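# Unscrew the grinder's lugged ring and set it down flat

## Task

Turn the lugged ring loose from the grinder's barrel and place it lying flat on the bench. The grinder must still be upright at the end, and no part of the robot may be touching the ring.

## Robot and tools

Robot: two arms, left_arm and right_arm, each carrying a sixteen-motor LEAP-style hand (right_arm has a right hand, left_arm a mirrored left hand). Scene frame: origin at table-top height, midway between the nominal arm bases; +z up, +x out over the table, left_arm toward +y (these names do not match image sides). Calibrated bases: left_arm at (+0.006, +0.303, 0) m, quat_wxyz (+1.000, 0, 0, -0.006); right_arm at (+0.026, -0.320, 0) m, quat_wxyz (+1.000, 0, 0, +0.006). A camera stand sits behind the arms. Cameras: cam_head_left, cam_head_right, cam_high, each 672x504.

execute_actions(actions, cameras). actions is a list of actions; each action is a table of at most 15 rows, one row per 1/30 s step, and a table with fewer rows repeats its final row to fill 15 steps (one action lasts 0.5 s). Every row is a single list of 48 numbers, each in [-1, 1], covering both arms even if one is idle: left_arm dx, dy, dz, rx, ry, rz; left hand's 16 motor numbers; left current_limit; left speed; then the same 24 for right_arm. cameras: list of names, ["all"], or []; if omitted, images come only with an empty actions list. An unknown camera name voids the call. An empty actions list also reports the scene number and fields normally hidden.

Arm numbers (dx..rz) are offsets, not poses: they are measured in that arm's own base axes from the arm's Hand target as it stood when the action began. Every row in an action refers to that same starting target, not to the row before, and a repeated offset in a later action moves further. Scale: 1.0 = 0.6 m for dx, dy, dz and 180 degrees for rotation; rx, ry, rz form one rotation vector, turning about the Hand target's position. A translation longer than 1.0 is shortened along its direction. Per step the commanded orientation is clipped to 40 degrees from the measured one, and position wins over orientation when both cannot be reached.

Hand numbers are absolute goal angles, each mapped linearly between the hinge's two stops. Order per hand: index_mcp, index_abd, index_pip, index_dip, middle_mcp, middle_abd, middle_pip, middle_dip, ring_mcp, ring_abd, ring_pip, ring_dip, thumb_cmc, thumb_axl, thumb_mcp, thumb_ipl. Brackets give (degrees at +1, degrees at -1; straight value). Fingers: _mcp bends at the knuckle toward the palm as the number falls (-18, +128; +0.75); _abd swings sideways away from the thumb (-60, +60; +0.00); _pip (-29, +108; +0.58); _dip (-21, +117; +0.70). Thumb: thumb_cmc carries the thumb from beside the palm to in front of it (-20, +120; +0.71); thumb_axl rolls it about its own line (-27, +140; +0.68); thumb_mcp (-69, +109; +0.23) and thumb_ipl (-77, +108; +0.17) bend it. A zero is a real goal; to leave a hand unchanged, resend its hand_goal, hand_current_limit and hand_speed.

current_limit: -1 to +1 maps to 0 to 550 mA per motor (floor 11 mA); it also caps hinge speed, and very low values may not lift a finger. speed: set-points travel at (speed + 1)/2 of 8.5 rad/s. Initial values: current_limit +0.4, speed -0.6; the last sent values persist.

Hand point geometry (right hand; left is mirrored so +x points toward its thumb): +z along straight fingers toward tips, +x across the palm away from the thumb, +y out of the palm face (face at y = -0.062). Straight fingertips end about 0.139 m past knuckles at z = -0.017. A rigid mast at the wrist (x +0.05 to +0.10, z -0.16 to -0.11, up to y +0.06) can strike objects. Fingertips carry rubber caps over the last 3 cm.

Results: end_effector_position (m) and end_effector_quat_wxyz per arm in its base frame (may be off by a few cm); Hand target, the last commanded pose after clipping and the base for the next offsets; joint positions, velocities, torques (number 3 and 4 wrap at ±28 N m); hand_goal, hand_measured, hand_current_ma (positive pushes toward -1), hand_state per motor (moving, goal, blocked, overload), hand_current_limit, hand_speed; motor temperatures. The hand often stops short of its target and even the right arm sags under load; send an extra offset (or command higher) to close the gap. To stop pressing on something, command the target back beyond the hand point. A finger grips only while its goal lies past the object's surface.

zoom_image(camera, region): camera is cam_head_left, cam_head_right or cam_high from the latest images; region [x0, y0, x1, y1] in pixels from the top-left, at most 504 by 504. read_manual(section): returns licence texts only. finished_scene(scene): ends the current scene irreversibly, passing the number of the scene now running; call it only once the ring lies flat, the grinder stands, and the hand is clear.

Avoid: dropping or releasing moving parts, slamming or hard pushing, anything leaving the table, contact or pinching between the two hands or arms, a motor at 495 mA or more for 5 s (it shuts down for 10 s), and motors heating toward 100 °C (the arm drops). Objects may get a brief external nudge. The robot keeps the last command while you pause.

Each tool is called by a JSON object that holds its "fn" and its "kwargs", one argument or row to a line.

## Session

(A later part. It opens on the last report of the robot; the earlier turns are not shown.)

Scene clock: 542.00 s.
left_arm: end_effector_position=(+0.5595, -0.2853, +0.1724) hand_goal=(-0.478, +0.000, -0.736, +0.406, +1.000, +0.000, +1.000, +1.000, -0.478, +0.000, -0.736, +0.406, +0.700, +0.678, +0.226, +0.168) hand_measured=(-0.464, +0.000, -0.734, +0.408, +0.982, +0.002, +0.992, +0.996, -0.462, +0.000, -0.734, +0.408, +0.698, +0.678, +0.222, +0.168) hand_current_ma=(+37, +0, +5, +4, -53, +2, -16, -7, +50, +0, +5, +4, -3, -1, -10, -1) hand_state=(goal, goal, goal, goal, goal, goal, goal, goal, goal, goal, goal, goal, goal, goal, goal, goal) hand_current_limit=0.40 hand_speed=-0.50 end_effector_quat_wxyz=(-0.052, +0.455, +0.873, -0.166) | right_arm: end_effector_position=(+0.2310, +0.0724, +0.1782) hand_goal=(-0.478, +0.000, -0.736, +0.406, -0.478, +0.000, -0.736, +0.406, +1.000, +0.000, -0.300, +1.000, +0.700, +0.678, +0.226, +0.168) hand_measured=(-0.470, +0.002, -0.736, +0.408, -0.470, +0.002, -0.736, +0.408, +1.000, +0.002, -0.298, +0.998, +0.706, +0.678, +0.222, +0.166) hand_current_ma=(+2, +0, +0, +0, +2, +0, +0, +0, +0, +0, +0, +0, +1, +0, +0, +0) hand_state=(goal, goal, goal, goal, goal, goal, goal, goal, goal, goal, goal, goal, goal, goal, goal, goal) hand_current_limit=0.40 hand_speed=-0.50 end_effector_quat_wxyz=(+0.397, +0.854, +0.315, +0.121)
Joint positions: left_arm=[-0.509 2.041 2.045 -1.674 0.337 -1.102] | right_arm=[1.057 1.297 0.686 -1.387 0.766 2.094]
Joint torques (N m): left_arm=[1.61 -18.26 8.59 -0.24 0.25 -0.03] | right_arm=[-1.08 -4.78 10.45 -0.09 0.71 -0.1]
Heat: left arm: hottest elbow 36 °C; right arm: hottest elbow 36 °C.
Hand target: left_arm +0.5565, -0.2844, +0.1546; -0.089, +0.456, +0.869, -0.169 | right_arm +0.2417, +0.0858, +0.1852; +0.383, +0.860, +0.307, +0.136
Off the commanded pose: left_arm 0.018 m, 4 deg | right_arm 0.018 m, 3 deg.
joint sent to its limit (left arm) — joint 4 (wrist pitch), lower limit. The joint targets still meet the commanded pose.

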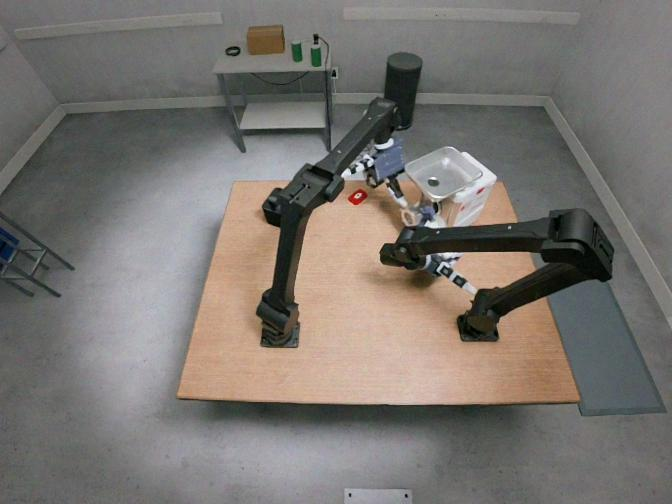

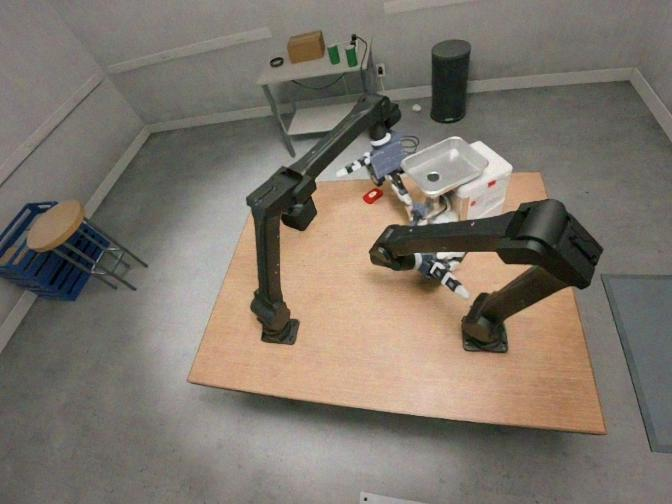

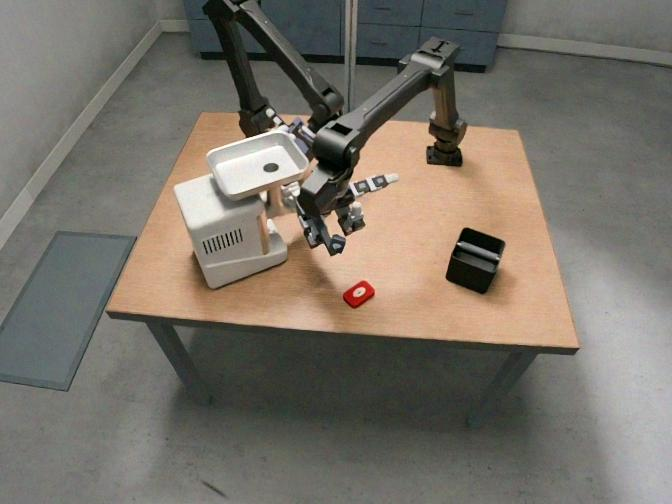

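{"fn": "execute_actions", "kwargs": {
  "actions": [
    [[0,0,0,0,0,0,-0.478,0,-0.736,0.406,1,0,1,1,-0.478,0,-0.736,0.406,0.7,0.678,0.226,0.168,0.4,-0.5,0.0338,0.0237,0.008,0,0,0,-0.478,0,-0.736,0.406,-0.478,0,-0.736,0.406,1,0,-0.3,1,0.7,0.678,0.226,0.168,0.4,-0.5]]
  ]
}}

Scene clock: 544.77 s.
left_arm: end_effector_position=(+0.5595, -0.2853, +0.1724) hand_goal=(-0.478, +0.000, -0.736, +0.406, +1.000, +0.000, +1.000, +1.000, -0.478, +0.000, -0.736, +0.406, +0.700, +0.678, +0.226, +0.168) hand_measured=(-0.464, +0.000, -0.734, +0.408, +0.982, +0.002, +0.992, +0.996, -0.462, +0.000, -0.734, +0.408, +0.698, +0.678, +0.222, +0.168) hand_current_ma=(+37, +0, +5, +4, -53, +2, -16, -7, +50, +0, +5, +4, -3, -1, -10, -1) hand_state=(goal, goal, goal, goal, goal, goal, goal, goal, goal, goal, goal, goal, goal, goal, goal, goal) hand_current_limit=0.40 hand_speed=-0.50 end_effector_quat_wxyz=(-0.052, +0.455, +0.873, -0.166) | right_arm: end_effector_position=(+0.2521, +0.0899, +0.1857) hand_goal=(-0.478, +0.000, -0.736, +0.406, -0.478, +0.000, -0.736, +0.406, +1.000, +0.000, -0.300, +1.000, +0.700, +0.678, +0.226, +0.168) hand_measured=(-0.470, +0.002, -0.736, +0.408, -0.470, +0.002, -0.736, +0.408, +1.000, +0.002, -0.298, +0.998, +0.706, +0.678, +0.222, +0.166) hand_current_ma=(+2, +0, +0, +0, +2, +0, +0, +0, +0, +0, +0, +0, +1, +0, +0, +0) hand_state=(goal, goal, goal, goal, goal, goal, goal, goal, goal, goal, goal, goal, goal, goal, goal, goal) hand_current_limit=0.40 hand_speed=-0.50 end_effector_quat_wxyz=(+0.392, +0.856, +0.314, +0.127)
Joint positions: left_arm=[-0.509 2.041 2.045 -1.674 0.337 -1.102] | right_arm=[1.025 1.337 0.755 -1.368 0.779 2.05]
Joint torques (N m): left_arm=[1.55 -18.32 8.59 -0.24 0.25 -0.03] | right_arm=[-1.38 -4.78 10.09 -0.01 0.72 -0.07]
Heat: left arm: hottest elbow 36 °C; right arm: hottest elbow 36 °C.
Hand target: left_arm +0.5565, -0.2844, +0.1546; -0.089, +0.456, +0.869, -0.169 | right_arm +0.2619, +0.1000, +0.1900; +0.383, +0.860, +0.308, +0.136
Off the commanded pose: left_arm 0.018 m, 4 deg | right_arm 0.015 m, 2 deg.
joint sent to its limit (left arm) — joint 4 (wrist pitch), lower limit. The joint targets still meet the commanded pose.

{"fn": "execute_actions", "kwargs": {
  "actions": [
    [[0,0,0,0,0,0,-0.478,0,-0.736,0.406,1,0,1,1,-0.478,0,-0.736,0.406,0.7,0.678,0.226,0.168,0.4,-0.5,0.0228,0.031,0,0,0,0,-0.478,0,-0.736,0.406,-0.478,0,-0.736,0.406,1,0,-0.3,1,0.7,0.678,0.226,0.168,0.4,-0.5]]
  ],
  "cameras": ["all"]
}}

{"fn": "zoom_image", "kwargs": {
  "camera": "cam_head_left",
  "region": [380, 160, 480, 260]
}}

{"fn": "zoom_image", "kwargs": {
  "camera": "cam_high",
  "region": [220, 120, 340, 240]
}}

{"fn": "zoom_image", "kwargs": {
  "camera": "cam_head_right",
  "region": [360, 160, 460, 260]
}}

Scene clock: 552.93 s.
left_arm: end_effector_position=(+0.5595, -0.2853, +0.1724) hand_goal=(-0.478, +0.000, -0.736, +0.406, +1.000, +0.000, +1.000, +1.000, -0.478, +0.000, -0.736, +0.406, +0.700, +0.678, +0.226, +0.168) hand_measured=(-0.464, +0.000, -0.734, +0.408, +0.982, +0.002, +0.992, +0.996, -0.462, +0.000, -0.734, +0.408, +0.698, +0.678, +0.222, +0.168) hand_current_ma=(+37, +0, +5, +4, -53, +2, -16, -7, +50, +0, +5, +4, -3, -1, -10, -1) hand_state=(goal, goal, goal, goal, goal, goal, goal, goal, goal, goal, goal, goal, goal, goal, goal, goal) hand_current_limit=0.40 hand_speed=-0.50 end_effector_quat_wxyz=(-0.052, +0.455, +0.873, -0.166) | right_arm: end_effector_position=(+0.2648, +0.1082, +0.1836) hand_goal=(-0.478, +0.000, -0.736, +0.406, -0.478, +0.000, -0.736, +0.406, +1.000, +0.000, -0.300, +1.000, +0.700, +0.678, +0.226, +0.168) hand_measured=(-0.470, +0.002, -0.736, +0.408, -0.470, +0.002, -0.736, +0.408, +1.000, +0.002, -0.298, +0.998, +0.706, +0.678, +0.222, +0.166) hand_current_ma=(+2, +0, +0, +0, +2, +0, +0, +0, +0, +0, +0, +0, +1, +0, +0, +0) hand_state=(goal, goal, goal, goal, goal, goal, goal, goal, goal, goal, goal, goal, goal, goal, goal, goal) hand_current_limit=0.40 hand_speed=-0.50 end_effector_quat_wxyz=(+0.393, +0.855, +0.316, +0.124)
Joint positions: left_arm=[-0.509 2.041 2.045 -1.674 0.337 -1.102] | right_arm=[1.02 1.402 0.809 -1.361 0.78 2.042]
Joint torques (N m): left_arm=[1.61 -18.26 8.59 -0.23 0.25 -0.03] | right_arm=[-0.85 -6.65 10.26 -0.09 0.75 -0.11]
Heat: left arm: hottest elbow 36 °C; right arm: hottest elbow 37 °C.
Hand target: left_arm +0.5565, -0.2844, +0.1546; -0.089, +0.456, +0.869, -0.169 | right_arm +0.2756, +0.1187, +0.1900; +0.383, +0.860, +0.307, +0.136
Off the commanded pose: left_arm 0.018 m, 4 deg | right_arm 0.016 m, 2 deg.
joint sent to its limit (left arm) — joint 4 (wrist pitch), lower limit. The joint targets still meet the commanded pose.

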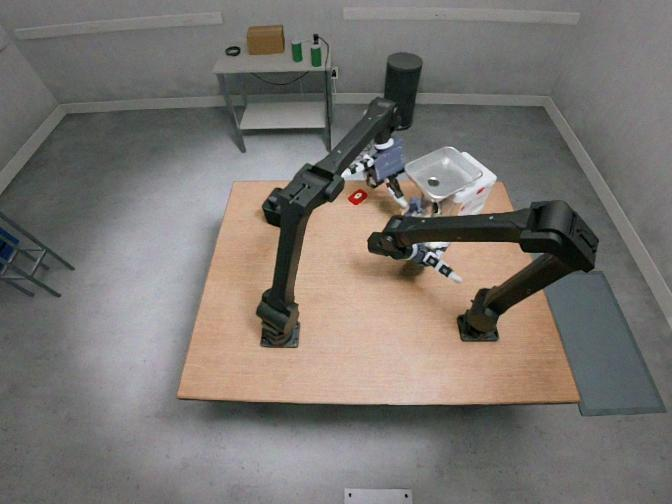

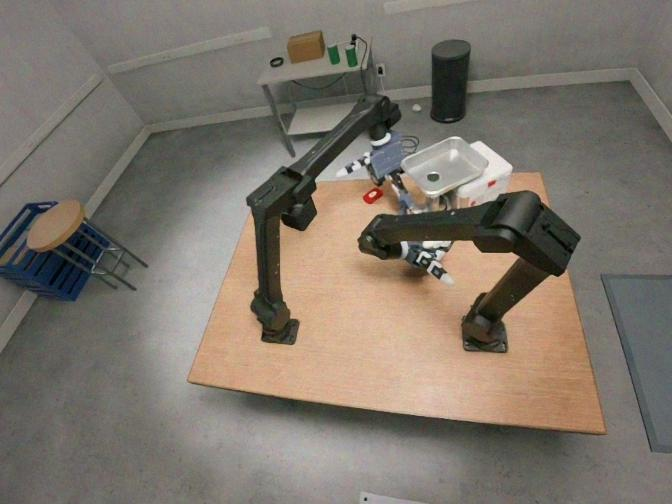

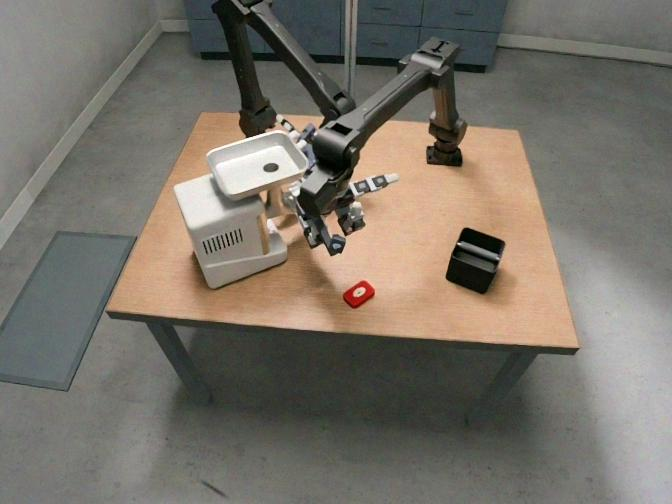

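Scaled by 5.040 from the camera's 672x504 image, which has a finer 960x720 frame.

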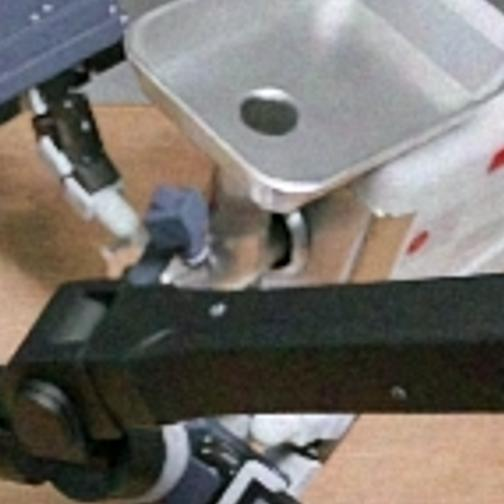

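Scaled by 4.200 from the camera's 672x504 image, which has a finer 960x720 frame.

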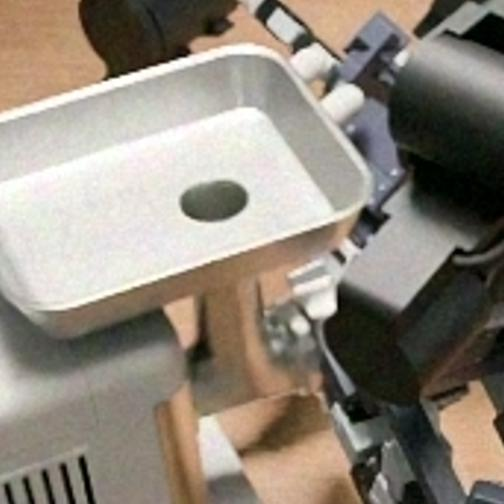

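Scaled by 5.040 from the camera's 672x504 image, which has a finer 960x720 frame.

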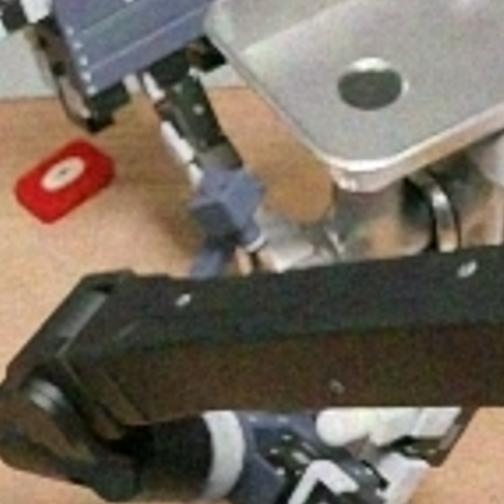

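{"fn": "execute_actions", "kwargs": {
  "actions": [
    [[0,0,0,0,0,0,-0.478,0,-0.736,0.406,1,0,1,1,-0.478,0,-0.736,0.406,0.7,0.678,0.226,0.168,0.4,-0.5,0,0,0.04,0,0,0,-0.478,0,-0.736,0.406,-0.478,0,-0.736,0.406,1,0,-0.3,1,0.7,0.678,0.226,0.168,0.76,-0.5]]
  ]
}}

Scene clock: 559.17 s.
left_arm: end_effector_position=(+0.5595, -0.2853, +0.1724) hand_goal=(-0.478, +0.000, -0.736, +0.406, +1.000, +0.000, +1.000, +1.000, -0.478, +0.000, -0.736, +0.406, +0.700, +0.678, +0.226, +0.168) hand_measured=(-0.464, +0.000, -0.734, +0.408, +0.982, +0.002, +0.992, +0.996, -0.462, +0.000, -0.734, +0.408, +0.698, +0.678, +0.222, +0.168) hand_current_ma=(+37, +0, +5, +4, -53, +2, -16, -7, +50, +0, +5, +4, -3, -1, -10, -1) hand_state=(goal, goal, goal, goal, goal, goal, goal, goal, goal, goal, goal, goal, goal, goal, goal, goal) hand_current_limit=0.40 hand_speed=-0.50 end_effector_quat_wxyz=(-0.052, +0.455, +0.873, -0.166) | right_arm: end_effector_position=(+0.2670, +0.1113, +0.2001) hand_goal=(-0.478, +0.000, -0.736, +0.406, -0.478, +0.000, -0.736, +0.406, +1.000, +0.000, -0.300, +1.000, +0.700, +0.678, +0.226, +0.168) hand_measured=(-0.470, +0.002, -0.736, +0.408, -0.470, +0.002, -0.736, +0.408, +1.000, +0.002, -0.298, +0.998, +0.708, +0.678, +0.222, +0.166) hand_current_ma=(+2, +0, +0, +0, +2, +0, +0, +0, +0, +0, +0, +0, +1, +0, +0, +0) hand_state=(goal, goal, goal, goal, goal, goal, goal, goal, goal, goal, goal, goal, goal, goal, goal, goal) hand_current_limit=0.76 hand_speed=-0.50 end_effector_quat_wxyz=(+0.392, +0.855, +0.315, +0.126)
Joint positions: left_arm=[-0.509 2.041 2.045 -1.674 0.337 -1.102] | right_arm=[1.02 1.381 0.842 -1.408 0.781 2.041]
Joint torques (N m): left_arm=[1.61 -18.26 8.59 -0.24 0.25 -0.02] | right_arm=[-1.44 -7.77 10.88 -0.81 0.76 -0.09]
Heat: left arm: hottest elbow 36 °C; right arm: hottest elbow 37 °C.
Hand target: left_arm +0.5565, -0.2844, +0.1546; -0.089, +0.456, +0.869, -0.169 | right_arm +0.2756, +0.1187, +0.2139; +0.383, +0.860, +0.308, +0.136
Off the commanded pose: left_arm 0.018 m, 4 deg | right_arm 0.018 m, 2 deg.
joint sent to its limit (left arm) — joint 4 (wrist pitch), lower limit. The joint targets still meet the commanded pose.

{"fn": "execute_actions", "kwargs": {
  "actions": [
    [[0,0,0,0,0,0,-0.478,0,-0.736,0.406,1,0,1,1,-0.478,0,-0.736,0.406,0.7,0.678,0.226,0.168,0.4,-0.5,0,0,0.035,0,0,0,-0.478,0,-0.736,0.406,-0.478,0,-0.736,0.406,1,0,-0.3,1,0.7,0.678,0.226,0.168,0.76,-0.5]]
  ]
}}

Scene clock: 561.63 s.
left_arm: end_effector_position=(+0.5595, -0.2853, +0.1724) hand_goal=(-0.478, +0.000, -0.736, +0.406, +1.000, +0.000, +1.000, +1.000, -0.478, +0.000, -0.736, +0.406, +0.700, +0.678, +0.226, +0.168) hand_measured=(-0.464, +0.000, -0.734, +0.408, +0.982, +0.002, +0.992, +0.996, -0.462, +0.000, -0.734, +0.408, +0.698, +0.678, +0.222, +0.168) hand_current_ma=(+37, +0, +5, +4, -53, +2, -16, -7, +50, +0, +5, +4, -3, -1, -10, -1) hand_state=(goal, goal, goal, goal, goal, goal, goal, goal, goal, goal, goal, goal, goal, goal, goal, goal) hand_current_limit=0.40 hand_speed=-0.50 end_effector_quat_wxyz=(-0.052, +0.455, +0.873, -0.166) | right_arm: end_effector_position=(+0.2673, +0.1115, +0.2208) hand_goal=(-0.478, +0.000, -0.736, +0.406, -0.478, +0.000, -0.736, +0.406, +1.000, +0.000, -0.300, +1.000, +0.700, +0.678, +0.226, +0.168) hand_measured=(-0.470, +0.002, -0.736, +0.408, -0.470, +0.002, -0.736, +0.408, +1.000, +0.002, -0.298, +0.998, +0.708, +0.678, +0.222, +0.166) hand_current_ma=(+2, +0, +0, +0, +2, +0, +0, +0, +0, +0, +0, +0, +2, +0, +0, +0) hand_state=(goal, goal, goal, goal, goal, goal, goal, goal, goal, goal, goal, goal, goal, goal, goal, goal) hand_current_limit=0.76 hand_speed=-0.50 end_effector_quat_wxyz=(+0.392, +0.855, +0.315, +0.126)
Joint positions: left_arm=[-0.509 2.041 2.045 -1.674 0.337 -1.102] | right_arm=[1.019 1.352 0.875 -1.471 0.781 2.041]
Joint torques (N m): left_arm=[1.61 -18.26 8.61 -0.24 0.25 -0.02] | right_arm=[-0.97 -7.3 11.26 -0.83 0.75 -0.08]
Heat: left arm: hottest elbow 36 °C; right arm: hottest elbow 37 °C.
Hand target: left_arm +0.5565, -0.2844, +0.1546; -0.089, +0.456, +0.869, -0.169 | right_arm +0.2756, +0.1187, +0.2350; +0.383, +0.860, +0.307, +0.136
Off the commanded pose: left_arm 0.018 m, 4 deg | right_arm 0.018 m, 2 deg.
joint sent to its limit (left arm) — joint 4 (wrist pitch), lower limit. The joint targets still meet the commanded pose.

{"fn": "execute_actions", "kwargs": {
  "actions": []
}}

{"fn": "zoom_image", "kwargs": {
  "camera": "cam_high",
  "region": [270, 160, 330, 220]
}}

{"fn": "zoom_image", "kwargs": {
  "camera": "cam_head_left",
  "region": [390, 185, 450, 245]
}}

{"fn": "zoom_image", "kwargs": {
  "camera": "cam_head_right",
  "region": [380, 170, 460, 250]
}}

Scene clock: 567.87 s.
left_arm: end_effector_position=(+0.5595, -0.2853, +0.1724) hand_goal=(-0.478, +0.000, -0.736, +0.406, +1.000, +0.000, +1.000, +1.000, -0.478, +0.000, -0.736, +0.406, +0.700, +0.678, +0.226, +0.168) hand_measured=(-0.464, +0.000, -0.734, +0.408, +0.982, +0.002, +0.992, +0.996, -0.462, +0.000, -0.734, +0.408, +0.698, +0.678, +0.222, +0.168) hand_current_ma=(+37, +0, +5, +4, -53, +2, -16, -7, +50, +0, +5, +4, -3, -1, -10, -1) hand_state=(goal, goal, goal, goal, goal, goal, goal, goal, goal, goal, goal, goal, goal, goal, goal, goal) hand_current_limit=0.40 hand_speed=-0.50 end_effector_quat_wxyz=(-0.052, +0.455, +0.873, -0.166) | right_arm: end_effector_position=(+0.2673, +0.1115, +0.2208) hand_goal=(-0.478, +0.000, -0.736, +0.406, -0.478, +0.000, -0.736, +0.406, +1.000, +0.000, -0.300, +1.000, +0.700, +0.678, +0.226, +0.168) hand_measured=(-0.470, +0.002, -0.736, +0.408, -0.470, +0.002, -0.736, +0.408, +1.000, +0.002, -0.298, +0.998, +0.708, +0.678, +0.222, +0.166) hand_current_ma=(+2, +0, +0, +0, +2, +0, +0, +0, +0, +0, +0, +0, +2, +0, +0, +0) hand_state=(goal, goal, goal, goal, goal, goal, goal, goal, goal, goal, goal, goal, goal, goal, goal, goal) hand_current_limit=0.76 hand_speed=-0.50 end_effector_quat_wxyz=(+0.392, +0.855, +0.315, +0.126)
Joint positions: left_arm=[-0.509 2.041 2.045 -1.674 0.337 -1.102] | right_arm=[1.019 1.352 0.875 -1.471 0.781 2.041]
Joint velocities: within noise
Joint torques (N m): left_arm=[1.55 -18.26 8.58 -0.24 0.25 -0.02] | right_arm=[-0.85 -7.06 11.26 -0.87 0.75 -0.07]
Motor temperatures (°C): left_arm=[22 32 36 24 24 23] | right_arm=[22 23 37 23 24 21]
Heat: left arm: hottest elbow 36 °C; right arm: hottest elbow 37 °C.
Hand target: left_arm +0.5565, -0.2844, +0.1546; -0.089, +0.456, +0.869, -0.169 | right_arm +0.2756, +0.1187, +0.2350; +0.383, +0.860, +0.307, +0.136
Off the commanded pose: left_arm 0.018 m, 4 deg | right_arm 0.018 m, 2 deg.

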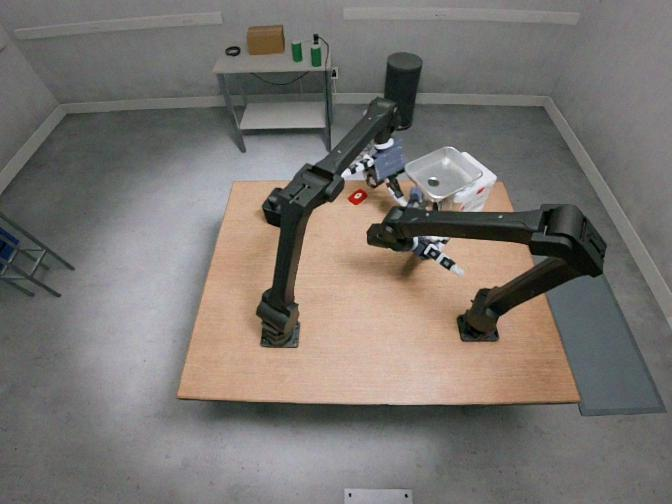

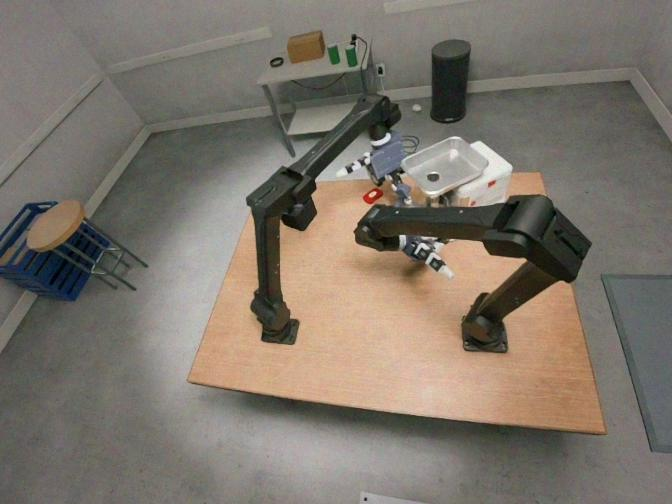

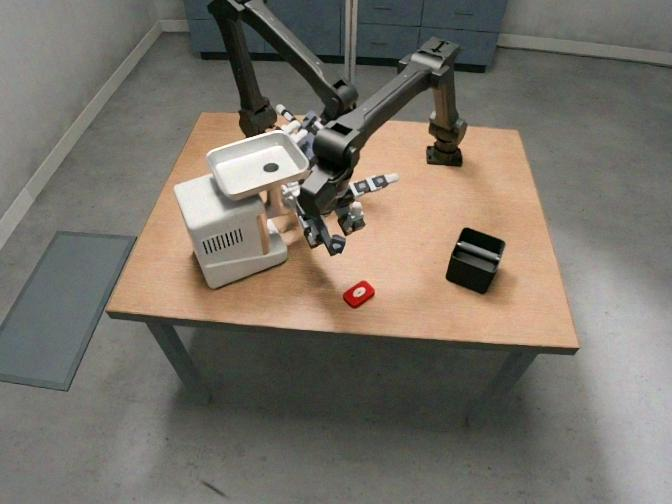

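Scaled by 8.400 from the camera's 672x504 image, which has a finer 960x720 frame.

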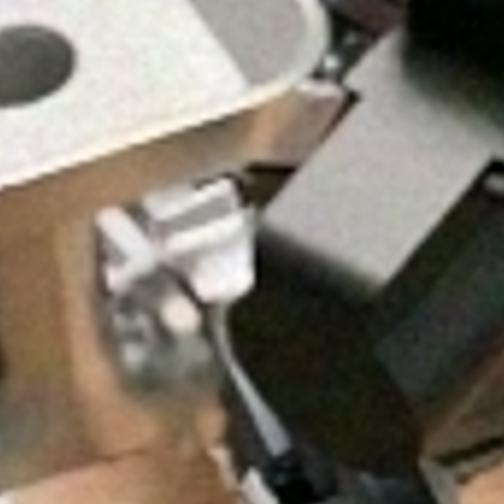

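Scaled by 8.400 from the camera's 672x504 image, which has a finer 960x720 frame.

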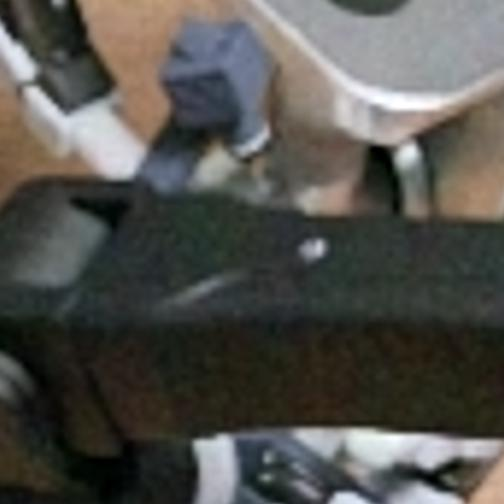

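Scaled by 6.300 from the camera's 672x504 image, which has a finer 960x720 frame.

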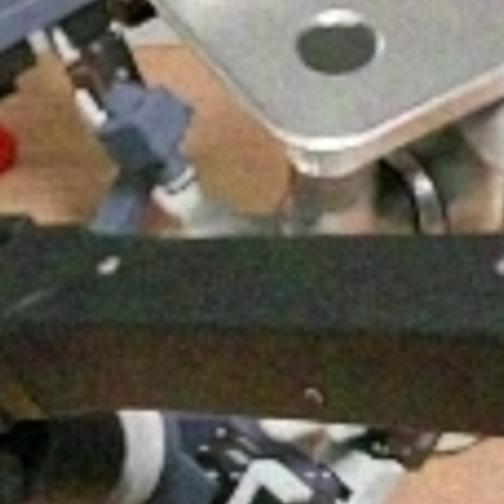

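{"fn": "zoom_image", "kwargs": {
  "camera": "cam_high",
  "region": [275, 172, 311, 208]
}}

Scaled by 14.000 from the camera's 672x504 image, which has a finer 960x720 frame.

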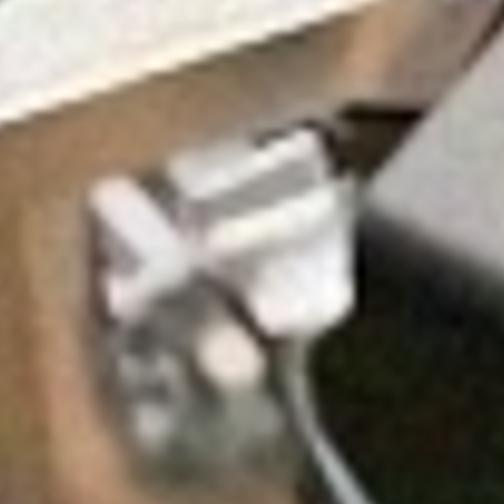

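{"fn": "zoom_image", "kwargs": {
  "camera": "cam_high",
  "region": [260, 160, 340, 240]
}}

Scaled by 6.300 from the camera's 672x504 image, which has a finer 960x720 frame.

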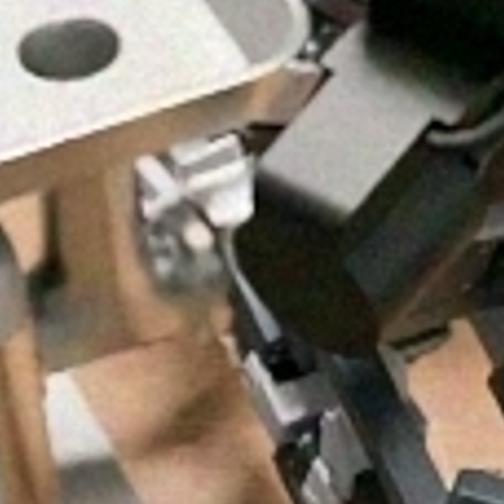

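{"fn": "execute_actions", "kwargs": {
  "actions": [
    [[0,0,0,0,0,0,-0.478,0,-0.736,0.406,1,0,1,1,-0.478,0,-0.736,0.406,0.7,0.678,0.226,0.168,0.4,-0.5,0,0,0.02,0,0,0,-0.478,0,-0.736,0.406,-0.478,0,-0.736,0.406,1,0,-0.3,1,0.7,0.678,0.226,0.168,0.76,-0.5]]
  ]
}}

Scene clock: 585.27 s.
left_arm: end_effector_position=(+0.5595, -0.2853, +0.1724) hand_goal=(-0.478, +0.000, -0.736, +0.406, +1.000, +0.000, +1.000, +1.000, -0.478, +0.000, -0.736, +0.406, +0.700, +0.678, +0.226, +0.168) hand_measured=(-0.464, +0.000, -0.734, +0.408, +0.982, +0.002, +0.992, +0.996, -0.462, +0.000, -0.734, +0.408, +0.698, +0.678, +0.222, +0.168) hand_current_ma=(+37, +0, +5, +4, -53, +2, -16, -7, +50, +0, +5, +4, -3, -1, -10, -1) hand_state=(goal, goal, goal, goal, goal, goal, goal, goal, goal, goal, goal, goal, goal, goal, goal, goal) hand_current_limit=0.40 hand_speed=-0.50 end_effector_quat_wxyz=(-0.052, +0.455, +0.873, -0.166) | right_arm: end_effector_position=(+0.2672, +0.1114, +0.2303) hand_goal=(-0.478, +0.000, -0.736, +0.406, -0.478, +0.000, -0.736, +0.406, +1.000, +0.000, -0.300, +1.000, +0.700, +0.678, +0.226, +0.168) hand_measured=(-0.470, +0.002, -0.736, +0.408, -0.470, +0.002, -0.736, +0.408, +1.000, +0.002, -0.298, +0.998, +0.708, +0.678, +0.222, +0.166) hand_current_ma=(+2, +0, +0, +0, +2, +0, +0, +0, +0, +0, +0, +0, +2, +0, +0, +0) hand_state=(goal, goal, goal, goal, goal, goal, goal, goal, goal, goal, goal, goal, goal, goal, goal, goal) hand_current_limit=0.76 hand_speed=-0.50 end_effector_quat_wxyz=(+0.395, +0.854, +0.316, +0.122)
Joint positions: left_arm=[-0.509 2.041 2.045 -1.674 0.337 -1.102] | right_arm=[1.019 1.343 0.892 -1.506 0.781 2.041]
Joint torques (N m): left_arm=[1.61 -18.26 8.59 -0.23 0.25 -0.03] | right_arm=[-1.2 -7.88 11.66 -0.84 0.74 -0.08]
Heat: left arm: hottest elbow 36 °C; right arm: hottest elbow 37 °C.
Hand target: left_arm +0.5565, -0.2844, +0.1546; -0.089, +0.456, +0.869, -0.169 | right_arm +0.2756, +0.1186, +0.2470; +0.383, +0.860, +0.307, +0.136
Off the commanded pose: left_arm 0.018 m, 4 deg | right_arm 0.020 m, 2 deg.
joint sent to its limit (left arm) — joint 4 (wrist pitch), lower limit. The joint targets still meet the commanded pose.

{"fn": "execute_actions", "kwargs": {
  "actions": [
    [[0,0,0,0,0,0,-0.478,0,-0.736,0.406,1,0,1,1,-0.478,0,-0.736,0.406,0.7,0.678,0.226,0.168,0.4,-0.5,0,0,0.015,0,0,0,-0.478,0,-0.736,0.406,-0.478,0,-0.736,0.406,1,0,-0.3,1,0.7,0.678,0.226,0.168,0.76,-0.5]]
  ],
  "cameras": ["cam_high"]
}}

{"fn": "zoom_image", "kwargs": {
  "camera": "cam_high",
  "region": [260, 160, 320, 220]
}}

Scene clock: 587.23 s.
left_arm: end_effector_position=(+0.5595, -0.2853, +0.1724) hand_goal=(-0.478, +0.000, -0.736, +0.406, +1.000, +0.000, +1.000, +1.000, -0.478, +0.000, -0.736, +0.406, +0.700, +0.678, +0.226, +0.168) hand_measured=(-0.464, +0.000, -0.734, +0.408, +0.982, +0.002, +0.992, +0.996, -0.462, +0.000, -0.734, +0.408, +0.698, +0.678, +0.222, +0.168) hand_current_ma=(+37, +0, +5, +4, -53, +2, -16, -7, +50, +0, +5, +4, -3, -1, -10, -1) hand_state=(goal, goal, goal, goal, goal, goal, goal, goal, goal, goal, goal, goal, goal, goal, goal, goal) hand_current_limit=0.40 hand_speed=-0.50 end_effector_quat_wxyz=(-0.052, +0.455, +0.873, -0.166) | right_arm: end_effector_position=(+0.2674, +0.1117, +0.2390) hand_goal=(-0.478, +0.000, -0.736, +0.406, -0.478, +0.000, -0.736, +0.406, +1.000, +0.000, -0.300, +1.000, +0.700, +0.678, +0.226, +0.168) hand_measured=(-0.470, +0.002, -0.736, +0.408, -0.470, +0.002, -0.736, +0.408, +1.000, +0.002, -0.298, +0.998, +0.708, +0.678, +0.222, +0.166) hand_current_ma=(+2, +0, +0, +0, +2, +0, +0, +0, +0, +0, +0, +0, +2, +0, +0, +0) hand_state=(goal, goal, goal, goal, goal, goal, goal, goal, goal, goal, goal, goal, goal, goal, goal, goal) hand_current_limit=0.76 hand_speed=-0.50 end_effector_quat_wxyz=(+0.395, +0.854, +0.317, +0.122)
Joint positions: left_arm=[-0.509 2.041 2.045 -1.674 0.337 -1.102] | right_arm=[1.019 1.334 0.908 -1.532 0.781 2.041]
Joint torques (N m): left_arm=[1.61 -18.32 8.59 -0.24 0.25 -0.03] | right_arm=[-1.08 -7.24 11.89 -0.85 0.72 -0.07]
Heat: left arm: hottest elbow 36 °C; right arm: hottest elbow 37 °C.
Hand target: left_arm +0.5565, -0.2844, +0.1546; -0.089, +0.456, +0.869, -0.169 | right_arm +0.2756, +0.1187, +0.2559; +0.383, +0.860, +0.307, +0.136
Off the commanded pose: left_arm 0.018 m, 4 deg | right_arm 0.020 m, 2 deg.
joint sent to its limit (left arm) — joint 4 (wrist pitch), lower limit. The joint targets still meet the commanded pose.
Images, in order (width x height): cam_high 672x504.

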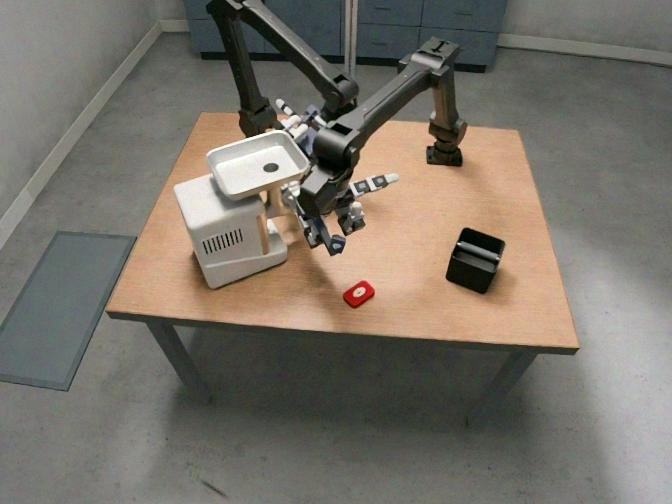

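Scaled by 8.400 from the camera's 672x504 image, which has a finer 960x720 frame.

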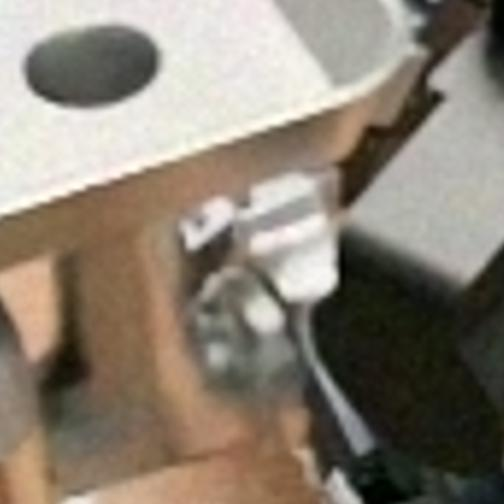

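{"fn": "execute_actions", "kwargs": {
  "actions": [
    [[0,0,0,0,0,0,-0.478,0,-0.736,0.406,1,0,1,1,-0.478,0,-0.736,0.406,0.7,0.678,0.226,0.168,0.4,-0.5,0,0,-0.09,0,0,0,-0.478,0,-0.736,0.406,-0.478,0,-0.736,0.406,1,0,-0.3,1,0.7,0.678,0.226,0.168,0.76,-0.5]]
  ],
  "cameras": ["cam_high"]
}}

{"fn": "zoom_image", "kwargs": {
  "camera": "cam_high",
  "region": [260, 160, 320, 220]
}}

Scene clock: 593.07 s.
left_arm: end_effector_position=(+0.5595, -0.2853, +0.1724) hand_goal=(-0.478, +0.000, -0.736, +0.406, +1.000, +0.000, +1.000, +1.000, -0.478, +0.000, -0.736, +0.406, +0.700, +0.678, +0.226, +0.168) hand_measured=(-0.464, +0.000, -0.734, +0.408, +0.982, +0.002, +0.992, +0.996, -0.462, +0.000, -0.734, +0.408, +0.698, +0.678, +0.222, +0.168) hand_current_ma=(+37, +0, +5, +4, -53, +2, -16, -7, +50, +0, +5, +4, -3, -1, -10, -1) hand_state=(goal, goal, goal, goal, goal, goal, goal, goal, goal, goal, goal, goal, goal, goal, goal, goal) hand_current_limit=0.40 hand_speed=-0.50 end_effector_quat_wxyz=(-0.052, +0.455, +0.873, -0.166) | right_arm: end_effector_position=(+0.2727, +0.1194, +0.2042) hand_goal=(-0.478, +0.000, -0.736, +0.406, -0.478, +0.000, -0.736, +0.406, +1.000, +0.000, -0.300, +1.000, +0.700, +0.678, +0.226, +0.168) hand_measured=(-0.470, +0.002, -0.736, +0.408, -0.470, +0.002, -0.736, +0.408, +1.000, +0.002, -0.300, +0.998, +0.708, +0.678, +0.222, +0.166) hand_current_ma=(+1, +0, +0, +0, +2, +0, +0, +0, +0, +0, +0, +0, +2, +0, +0, +0) hand_state=(goal, goal, goal, goal, goal, goal, goal, goal, goal, goal, goal, goal, goal, goal, goal, goal) hand_current_limit=0.76 hand_speed=-0.50 end_effector_quat_wxyz=(+0.382, +0.860, +0.308, +0.137)
Joint positions: left_arm=[-0.509 2.041 2.045 -1.674 0.337 -1.102] | right_arm=[1.017 1.386 0.87 -1.398 0.779 2.041]
Joint torques (N m): left_arm=[1.61 -18.26 8.59 -0.24 0.25 -0.03] | right_arm=[-0.97 -6.3 7.23 0.14 0.8 -0.07]
Heat: left arm: hottest elbow 36 °C; right arm: hottest elbow 37 °C.
Hand target: left_arm +0.5565, -0.2844, +0.1546; -0.089, +0.456, +0.869, -0.169 | right_arm +0.2756, +0.1186, +0.2020; +0.383, +0.860, +0.307, +0.136
Off the commanded pose: left_arm 0.018 m, 4 deg | right_arm 0.004 m, 0 deg.
joint sent to its limit (left arm) — joint 4 (wrist pitch), lower limit. The joint targets still meet the commanded pose.
Images, in order (width x height): cam_high 672x504.

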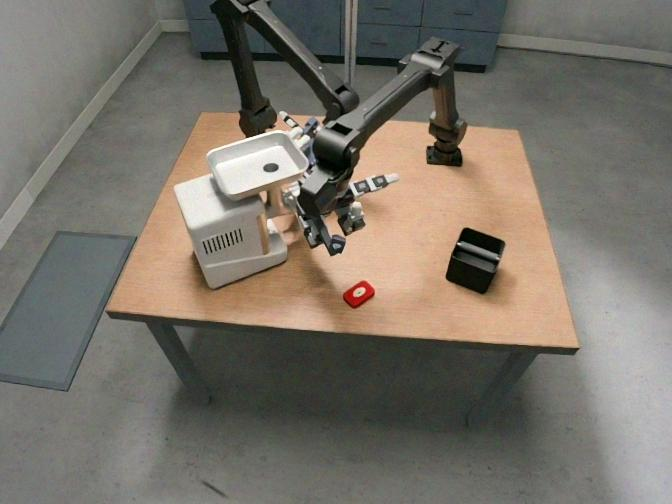

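Scaled by 8.400 from the camera's 672x504 image, which has a finer 960x720 frame.

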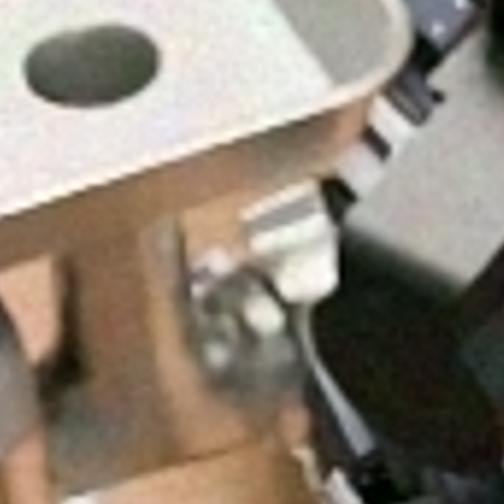

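{"fn": "zoom_image", "kwargs": {
  "camera": "cam_high",
  "region": [285, 155, 325, 195]
}}

Scaled by 12.600 from the camera's 672x504 image, which has a finer 960x720 frame.

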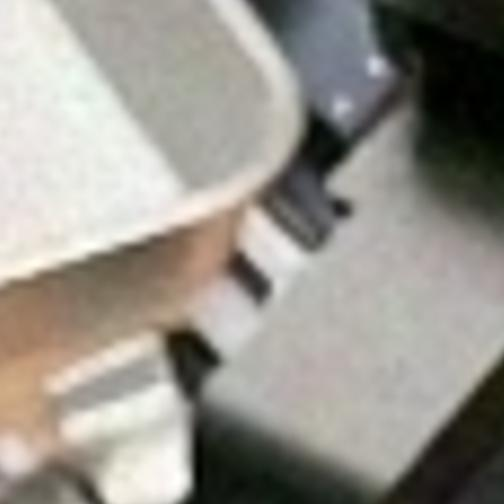

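{"fn": "execute_actions", "kwargs": {
  "actions": [
    [[0,0,0,0,0,0,-0.478,0,-0.736,0.406,1,0,1,1,-0.478,0,-0.736,0.406,0.7,0.678,0.226,0.168,0.4,-0.5,0,0,0.04,0,0,0,-0.478,0,-0.736,0.406,-0.478,0,-0.736,0.406,1,0,-0.3,1,0.7,0.678,0.226,0.168,0.76,-0.5]]
  ]
}}

{"fn": "execute_actions", "kwargs": {
  "actions": [
    [[0,0,0,0,0,0,-0.478,0,-0.736,0.406,1,0,1,1,-0.478,0,-0.736,0.406,0.7,0.678,0.226,0.168,0.4,-0.5,0,0,0.02,0,0,0,-0.478,0,-0.736,0.406,-0.478,0,-0.736,0.406,1,0,-0.3,1,0.7,0.678,0.226,0.168,0.76,-0.5]]
  ],
  "cameras": ["cam_high"]
}}

{"fn": "zoom_image", "kwargs": {
  "camera": "cam_high",
  "region": [260, 150, 320, 210]
}}

Scene clock: 615.20 s.
left_arm: end_effector_position=(+0.5595, -0.2853, +0.1724) hand_goal=(-0.478, +0.000, -0.736, +0.406, +1.000, +0.000, +1.000, +1.000, -0.478, +0.000, -0.736, +0.406, +0.700, +0.678, +0.226, +0.168) hand_measured=(-0.464, +0.000, -0.734, +0.408, +0.982, +0.002, +0.992, +0.996, -0.462, +0.000, -0.734, +0.408, +0.698, +0.678, +0.222, +0.168) hand_current_ma=(+37, +0, +5, +4, -53, +2, -16, -7, +50, +0, +5, +4, -3, -1, -10, -1) hand_state=(goal, goal, goal, goal, goal, goal, goal, goal, goal, goal, goal, goal, goal, goal, goal, goal) hand_current_limit=0.40 hand_speed=-0.50 end_effector_quat_wxyz=(-0.052, +0.455, +0.873, -0.166) | right_arm: end_effector_position=(+0.2692, +0.1134, +0.2132) hand_goal=(-0.478, +0.000, -0.736, +0.406, -0.478, +0.000, -0.736, +0.406, +1.000, +0.000, -0.300, +1.000, +0.700, +0.678, +0.226, +0.168) hand_measured=(-0.470, +0.002, -0.736, +0.408, -0.470, +0.002, -0.736, +0.408, +1.000, +0.002, -0.300, +0.998, +0.708, +0.678, +0.222, +0.166) hand_current_ma=(+1, +0, +0, +0, +2, +0, +0, +0, +0, +0, +0, +0, +2, +0, +0, +0) hand_state=(goal, goal, goal, goal, goal, goal, goal, goal, goal, goal, goal, goal, goal, goal, goal, goal) hand_current_limit=0.76 hand_speed=-0.50 end_effector_quat_wxyz=(+0.391, +0.856, +0.313, +0.127)
Joint positions: left_arm=[-0.509 2.041 2.045 -1.674 0.337 -1.102] | right_arm=[1.017 1.368 0.87 -1.445 0.78 2.04]
Joint torques (N m): left_arm=[1.61 -18.26 8.59 -0.25 0.25 -0.03] | right_arm=[-0.85 -7.77 10.36 -0.77 0.77 -0.09]
Heat: left arm: hottest elbow 35 °C; right arm: hottest elbow 36 °C.
Hand target: left_arm +0.5565, -0.2844, +0.1546; -0.089, +0.456, +0.869, -0.169 | right_arm +0.2756, +0.1186, +0.2260; +0.383, +0.860, +0.307, +0.136
Off the commanded pose: left_arm 0.018 m, 4 deg | right_arm 0.015 m, 2 deg.
joint sent to its limit (left arm) — joint 4 (wrist pitch), lower limit. The joint targets still meet the commanded pose.

Scene clock: 615.90 s.
left_arm: end_effector_position=(+0.5595, -0.2853, +0.1724) hand_goal=(-0.478, +0.000, -0.736, +0.406, +1.000, +0.000, +1.000, +1.000, -0.478, +0.000, -0.736, +0.406, +0.700, +0.678, +0.226, +0.168) hand_measured=(-0.464, +0.000, -0.734, +0.408, +0.982, +0.002, +0.992, +0.996, -0.462, +0.000, -0.734, +0.408, +0.698, +0.678, +0.222, +0.168) hand_current_ma=(+37, +0, +5, +4, -53, +2, -16, -7, +50, +0, +5, +4, -3, -1, -10, -1) hand_state=(goal, goal, goal, goal, goal, goal, goal, goal, goal, goal, goal, goal, goal, goal, goal, goal) hand_current_limit=0.40 hand_speed=-0.50 end_effector_quat_wxyz=(-0.052, +0.455, +0.873, -0.166) | right_arm: end_effector_position=(+0.2664, +0.1090, +0.2208) hand_goal=(-0.478, +0.000, -0.736, +0.406, -0.478, +0.000, -0.736, +0.406, +1.000, +0.000, -0.300, +1.000, +0.700, +0.678, +0.226, +0.168) hand_measured=(-0.470, +0.002, -0.736, +0.408, -0.470, +0.002, -0.736, +0.408, +1.000, +0.002, -0.300, +0.998, +0.708, +0.678, +0.222, +0.166) hand_current_ma=(+1, +0, +0, +0, +2, +0, +0, +0, +0, +0, +0, +0, +2, +0, +0, +0) hand_state=(goal, goal, goal, goal, goal, goal, goal, goal, goal, goal, goal, goal, goal, goal, goal, goal) hand_current_limit=0.76 hand_speed=-0.50 end_effector_quat_wxyz=(+0.396, +0.854, +0.316, +0.120)
Joint positions: left_arm=[-0.509 2.041 2.045 -1.674 0.337 -1.102] | right_arm=[1.017 1.352 0.872 -1.48 0.78 2.04]
Joint torques (N m): left_arm=[1.61 -18.26 8.61 -0.25 0.25 -0.03] | right_arm=[-1.14 -7.47 11.88 -0.73 0.76 -0.08]
Heat: left arm: hottest elbow 35 °C; right arm: hottest elbow 36 °C.
Hand target: left_arm +0.5565, -0.2844, +0.1546; -0.089, +0.456, +0.869, -0.169 | right_arm +0.2756, +0.1186, +0.2380; +0.383, +0.860, +0.307, +0.136
Off the commanded pose: left_arm 0.018 m, 4 deg | right_arm 0.022 m, 3 deg.
joint sent to its limit (left arm) — joint 4 (wrist pitch), lower limit. The joint targets still meet the commanded pose.
Images, in order (width x height): cam_high 672x504.

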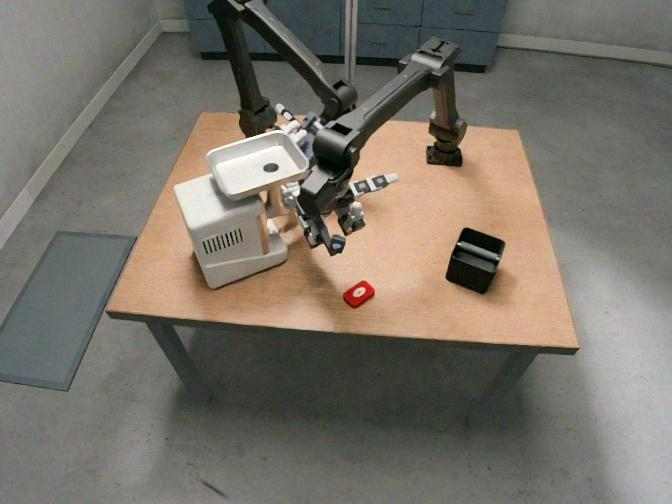

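Scaled by 8.400 from the camera's 672x504 image, which has a finer 960x720 frame.

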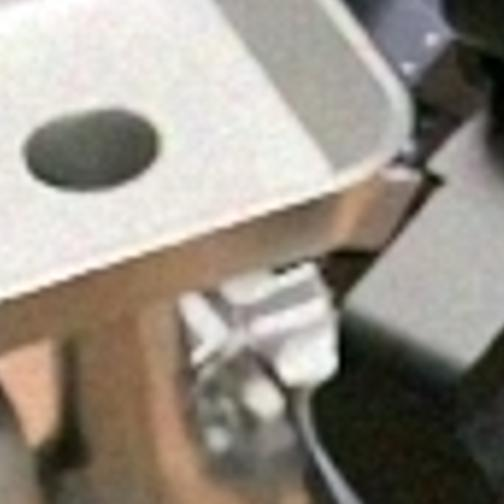

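{"fn": "execute_actions", "kwargs": {
  "actions": [
    [[0,0,0,0,0,0,-0.478,0,-0.736,0.406,1,0,1,1,-0.478,0,-0.736,0.406,0.7,0.678,0.226,0.168,0.4,-0.5,0.0167,0.011,0,0,0,0,-0.478,0,-0.736,0.406,-0.478,0,-0.736,0.406,1,0,-0.3,1,0.7,0.678,0.226,0.168,0.76,-0.5]]
  ],
  "cameras": ["cam_high"]
}}

{"fn": "zoom_image", "kwargs": {
  "camera": "cam_high",
  "region": [260, 150, 320, 210]
}}

Scene clock: 619.03 s.
left_arm: end_effector_position=(+0.5595, -0.2853, +0.1724) hand_goal=(-0.478, +0.000, -0.736, +0.406, +1.000, +0.000, +1.000, +1.000, -0.478, +0.000, -0.736, +0.406, +0.700, +0.678, +0.226, +0.168) hand_measured=(-0.464, +0.000, -0.734, +0.408, +0.982, +0.002, +0.992, +0.996, -0.462, +0.000, -0.734, +0.408, +0.698, +0.678, +0.222, +0.168) hand_current_ma=(+37, +0, +5, +4, -53, +2, -16, -7, +50, +0, +5, +4, -3, -1, -10, -1) hand_state=(goal, goal, goal, goal, goal, goal, goal, goal, goal, goal, goal, goal, goal, goal, goal, goal) hand_current_limit=0.40 hand_speed=-0.50 end_effector_quat_wxyz=(-0.052, +0.455, +0.873, -0.166) | right_arm: end_effector_position=(+0.2718, +0.1114, +0.2258) hand_goal=(-0.478, +0.000, -0.736, +0.406, -0.478, +0.000, -0.736, +0.406, +1.000, +0.000, -0.300, +1.000, +0.700, +0.678, +0.226, +0.168) hand_measured=(-0.470, +0.002, -0.736, +0.408, -0.470, +0.002, -0.736, +0.408, +1.000, +0.014, -0.298, +0.998, +0.708, +0.678, +0.222, +0.166) hand_current_ma=(+1, +0, +0, +0, +2, +0, +0, +0, +0, +3, +0, +0, +2, +0, +0, +0) hand_state=(goal, goal, goal, goal, goal, goal, goal, goal, goal, goal, goal, goal, goal, goal, goal, goal) hand_current_limit=0.76 hand_speed=-0.50 end_effector_quat_wxyz=(+0.393, +0.856, +0.315, +0.122)
Joint positions: left_arm=[-0.509 2.041 2.045 -1.674 0.337 -1.102] | right_arm=[1.005 1.353 0.892 -1.482 0.78 2.026]
Joint torques (N m): left_arm=[1.61 -18.26 8.59 -0.24 0.25 -0.03] | right_arm=[-0.91 -5.83 12.49 -0.28 0.92 -0.1]
Heat: left arm: hottest elbow 35 °C; right arm: hottest elbow 37 °C.
Hand target: left_arm +0.5565, -0.2844, +0.1546; -0.089, +0.456, +0.869, -0.169 | right_arm +0.2856, +0.1252, +0.2380; +0.383, +0.860, +0.307, +0.136
Off the commanded pose: left_arm 0.018 m, 4 deg | right_arm 0.023 m, 2 deg.
joint sent to its limit (left arm) — joint 4 (wrist pitch), lower limit. The joint targets still meet the commanded pose.
Images, in order (width x height): cam_high 672x504.

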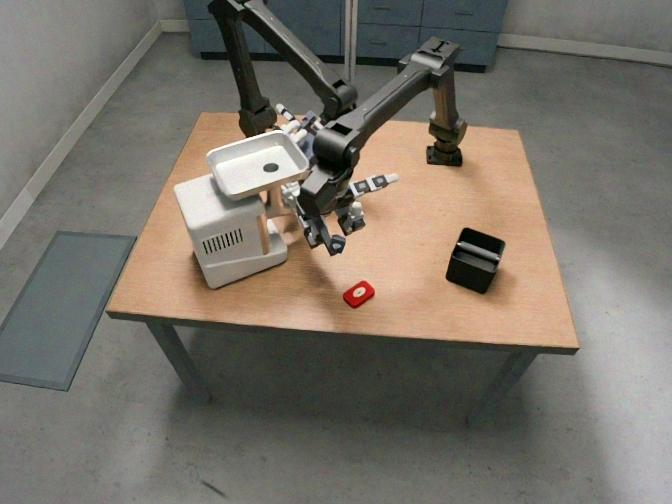

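Scaled by 8.400 from the camera's 672x504 image, which has a finer 960x720 frame.

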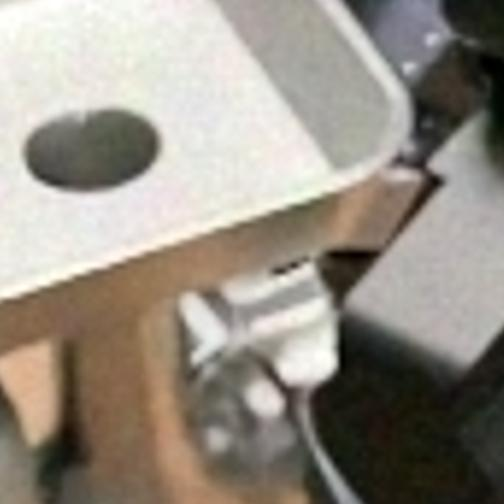

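{"fn": "execute_actions", "kwargs": {
  "actions": [
    [[0,0,0,0,0,0,-0.478,0,-0.736,0.406,1,0,1,1,-0.478,0,-0.736,0.406,0.7,0.678,0.226,0.168,0.4,-0.5,-0.0334,-0.022,-0.04,0,0,0,-0.478,0,-0.736,0.406,-0.478,0,-0.736,0.406,1,0,-0.3,1,0.7,0.678,0.226,0.168,0.76,-0.5]],
    [[0,0,0,0,0,0,-0.478,0,-0.736,0.406,1,0,1,1,-0.478,0,-0.736,0.406,0.7,0.678,0.226,0.168,0.4,-0.5,0,0,-0.05,0,0,0,-0.478,0,-0.736,0.406,-0.478,0,-0.736,0.406,1,0,-0.3,1,0.7,0.678,0.226,0.168,0.76,-0.5]]
  ]
}}

Scene clock: 624.20 s.
left_arm: end_effector_position=(+0.5595, -0.2853, +0.1724) hand_goal=(-0.478, +0.000, -0.736, +0.406, +1.000, +0.000, +1.000, +1.000, -0.478, +0.000, -0.736, +0.406, +0.700, +0.678, +0.226, +0.168) hand_measured=(-0.464, +0.000, -0.734, +0.408, +0.982, +0.002, +0.992, +0.996, -0.462, +0.000, -0.734, +0.408, +0.698, +0.678, +0.222, +0.168) hand_current_ma=(+37, +0, +5, +4, -53, +2, -16, -7, +50, +0, +5, +4, -3, -1, -10, -1) hand_state=(goal, goal, goal, goal, goal, goal, goal, goal, goal, goal, goal, goal, goal, goal, goal, goal) hand_current_limit=0.40 hand_speed=-0.50 end_effector_quat_wxyz=(-0.052, +0.455, +0.873, -0.166) | right_arm: end_effector_position=(+0.2677, +0.1096, +0.1886) hand_goal=(-0.478, +0.000, -0.736, +0.406, -0.478, +0.000, -0.736, +0.406, +1.000, +0.000, -0.300, +1.000, +0.700, +0.678, +0.226, +0.168) hand_measured=(-0.472, +0.002, -0.736, +0.408, -0.470, +0.002, -0.736, +0.408, +1.000, +0.002, -0.298, +0.998, +0.710, +0.678, +0.222, +0.166) hand_current_ma=(+1, +0, +0, +0, +1, +0, +0, +0, +0, +0, +0, +0, +2, +0, +0, +0) hand_state=(goal, goal, goal, goal, goal, goal, goal, goal, goal, goal, goal, goal, goal, goal, goal, goal) hand_current_limit=0.76 hand_speed=-0.50 end_effector_quat_wxyz=(+0.384, +0.861, +0.305, +0.134)
Joint positions: left_arm=[-0.509 2.041 2.045 -1.674 0.337 -1.102] | right_arm=[1.011 1.388 0.824 -1.356 0.778 2.046]
Joint torques (N m): left_arm=[1.61 -18.32 8.59 -0.23 0.25 -0.03] | right_arm=[0.56 -5.95 6.69 0.05 0.67 0.08]
Heat: left arm: hottest elbow 35 °C; right arm: hottest elbow 37 °C.
Hand target: left_arm +0.5565, -0.2844, +0.1546; -0.089, +0.456, +0.869, -0.169 | right_arm +0.2656, +0.1120, +0.1840; +0.383, +0.860, +0.307, +0.136
Off the commanded pose: left_arm 0.018 m, 4 deg | right_arm 0.006 m, 0 deg.
joint sent to its limit (left arm) — joint 4 (wrist pitch), lower limit. The joint targets still meet the commanded pose.

{"fn": "execute_actions", "kwargs": {
  "actions": [
    [[0,0,0,0,0,0,-0.478,0,-0.736,0.406,1,0,1,1,-0.478,0,-0.736,0.406,0.7,0.678,0.226,0.168,0.4,-0.5,0.035,0.023,0,0,0,0,-0.478,0,-0.736,0.406,-0.478,0,-0.736,0.406,1,0,-0.3,1,0.7,0.678,0.226,0.168,0.76,-0.5]]
  ]
}}

Scene clock: 626.50 s.
left_arm: end_effector_position=(+0.5595, -0.2853, +0.1724) hand_goal=(-0.478, +0.000, -0.736, +0.406, +1.000, +0.000, +1.000, +1.000, -0.478, +0.000, -0.736, +0.406, +0.700, +0.678, +0.226, +0.168) hand_measured=(-0.464, +0.000, -0.734, +0.408, +0.982, +0.002, +0.992, +0.996, -0.462, +0.000, -0.734, +0.408, +0.698, +0.678, +0.222, +0.168) hand_current_ma=(+37, +0, +5, +4, -53, +2, -16, -7, +50, +0, +5, +4, -3, -1, -10, -1) hand_state=(goal, goal, goal, goal, goal, goal, goal, goal, goal, goal, goal, goal, goal, goal, goal, goal) hand_current_limit=0.40 hand_speed=-0.50 end_effector_quat_wxyz=(-0.052, +0.455, +0.873, -0.166) | right_arm: end_effector_position=(+0.2744, +0.1142, +0.1770) hand_goal=(-0.478, +0.000, -0.736, +0.406, -0.478, +0.000, -0.736, +0.406, +1.000, +0.000, -0.300, +1.000, +0.700, +0.678, +0.226, +0.168) hand_measured=(-0.472, +0.002, -0.736, +0.408, -0.470, +0.002, -0.736, +0.408, +1.000, +0.002, -0.298, +0.998, +0.710, +0.678, +0.222, +0.166) hand_current_ma=(+1, +0, +0, +0, +1, +0, +0, +0, +0, +0, +0, +0, +2, +0, +0, +0) hand_state=(goal, goal, goal, goal, goal, goal, goal, goal, goal, goal, goal, goal, goal, goal, goal, goal) hand_current_limit=0.76 hand_speed=-0.50 end_effector_quat_wxyz=(+0.395, +0.854, +0.317, +0.122)
Joint positions: left_arm=[-0.509 2.041 2.045 -1.674 0.337 -1.102] | right_arm=[1.004 1.439 0.826 -1.332 0.785 2.021]
Joint torques (N m): left_arm=[1.61 -18.32 8.58 -0.24 0.25 -0.03] | right_arm=[-0.91 -6.89 10.39 0.05 0.77 -0.06]
Heat: left arm: hottest elbow 35 °C; right arm: hottest elbow 37 °C.
Hand target: left_arm +0.5565, -0.2844, +0.1546; -0.089, +0.456, +0.869, -0.169 | right_arm +0.2865, +0.1258, +0.1839; +0.383, +0.860, +0.308, +0.136
Off the commanded pose: left_arm 0.018 m, 4 deg | right_arm 0.018 m, 2 deg.
joint sent to its limit (left arm) — joint 4 (wrist pitch), lower limit. The joint targets still meet the commanded pose.


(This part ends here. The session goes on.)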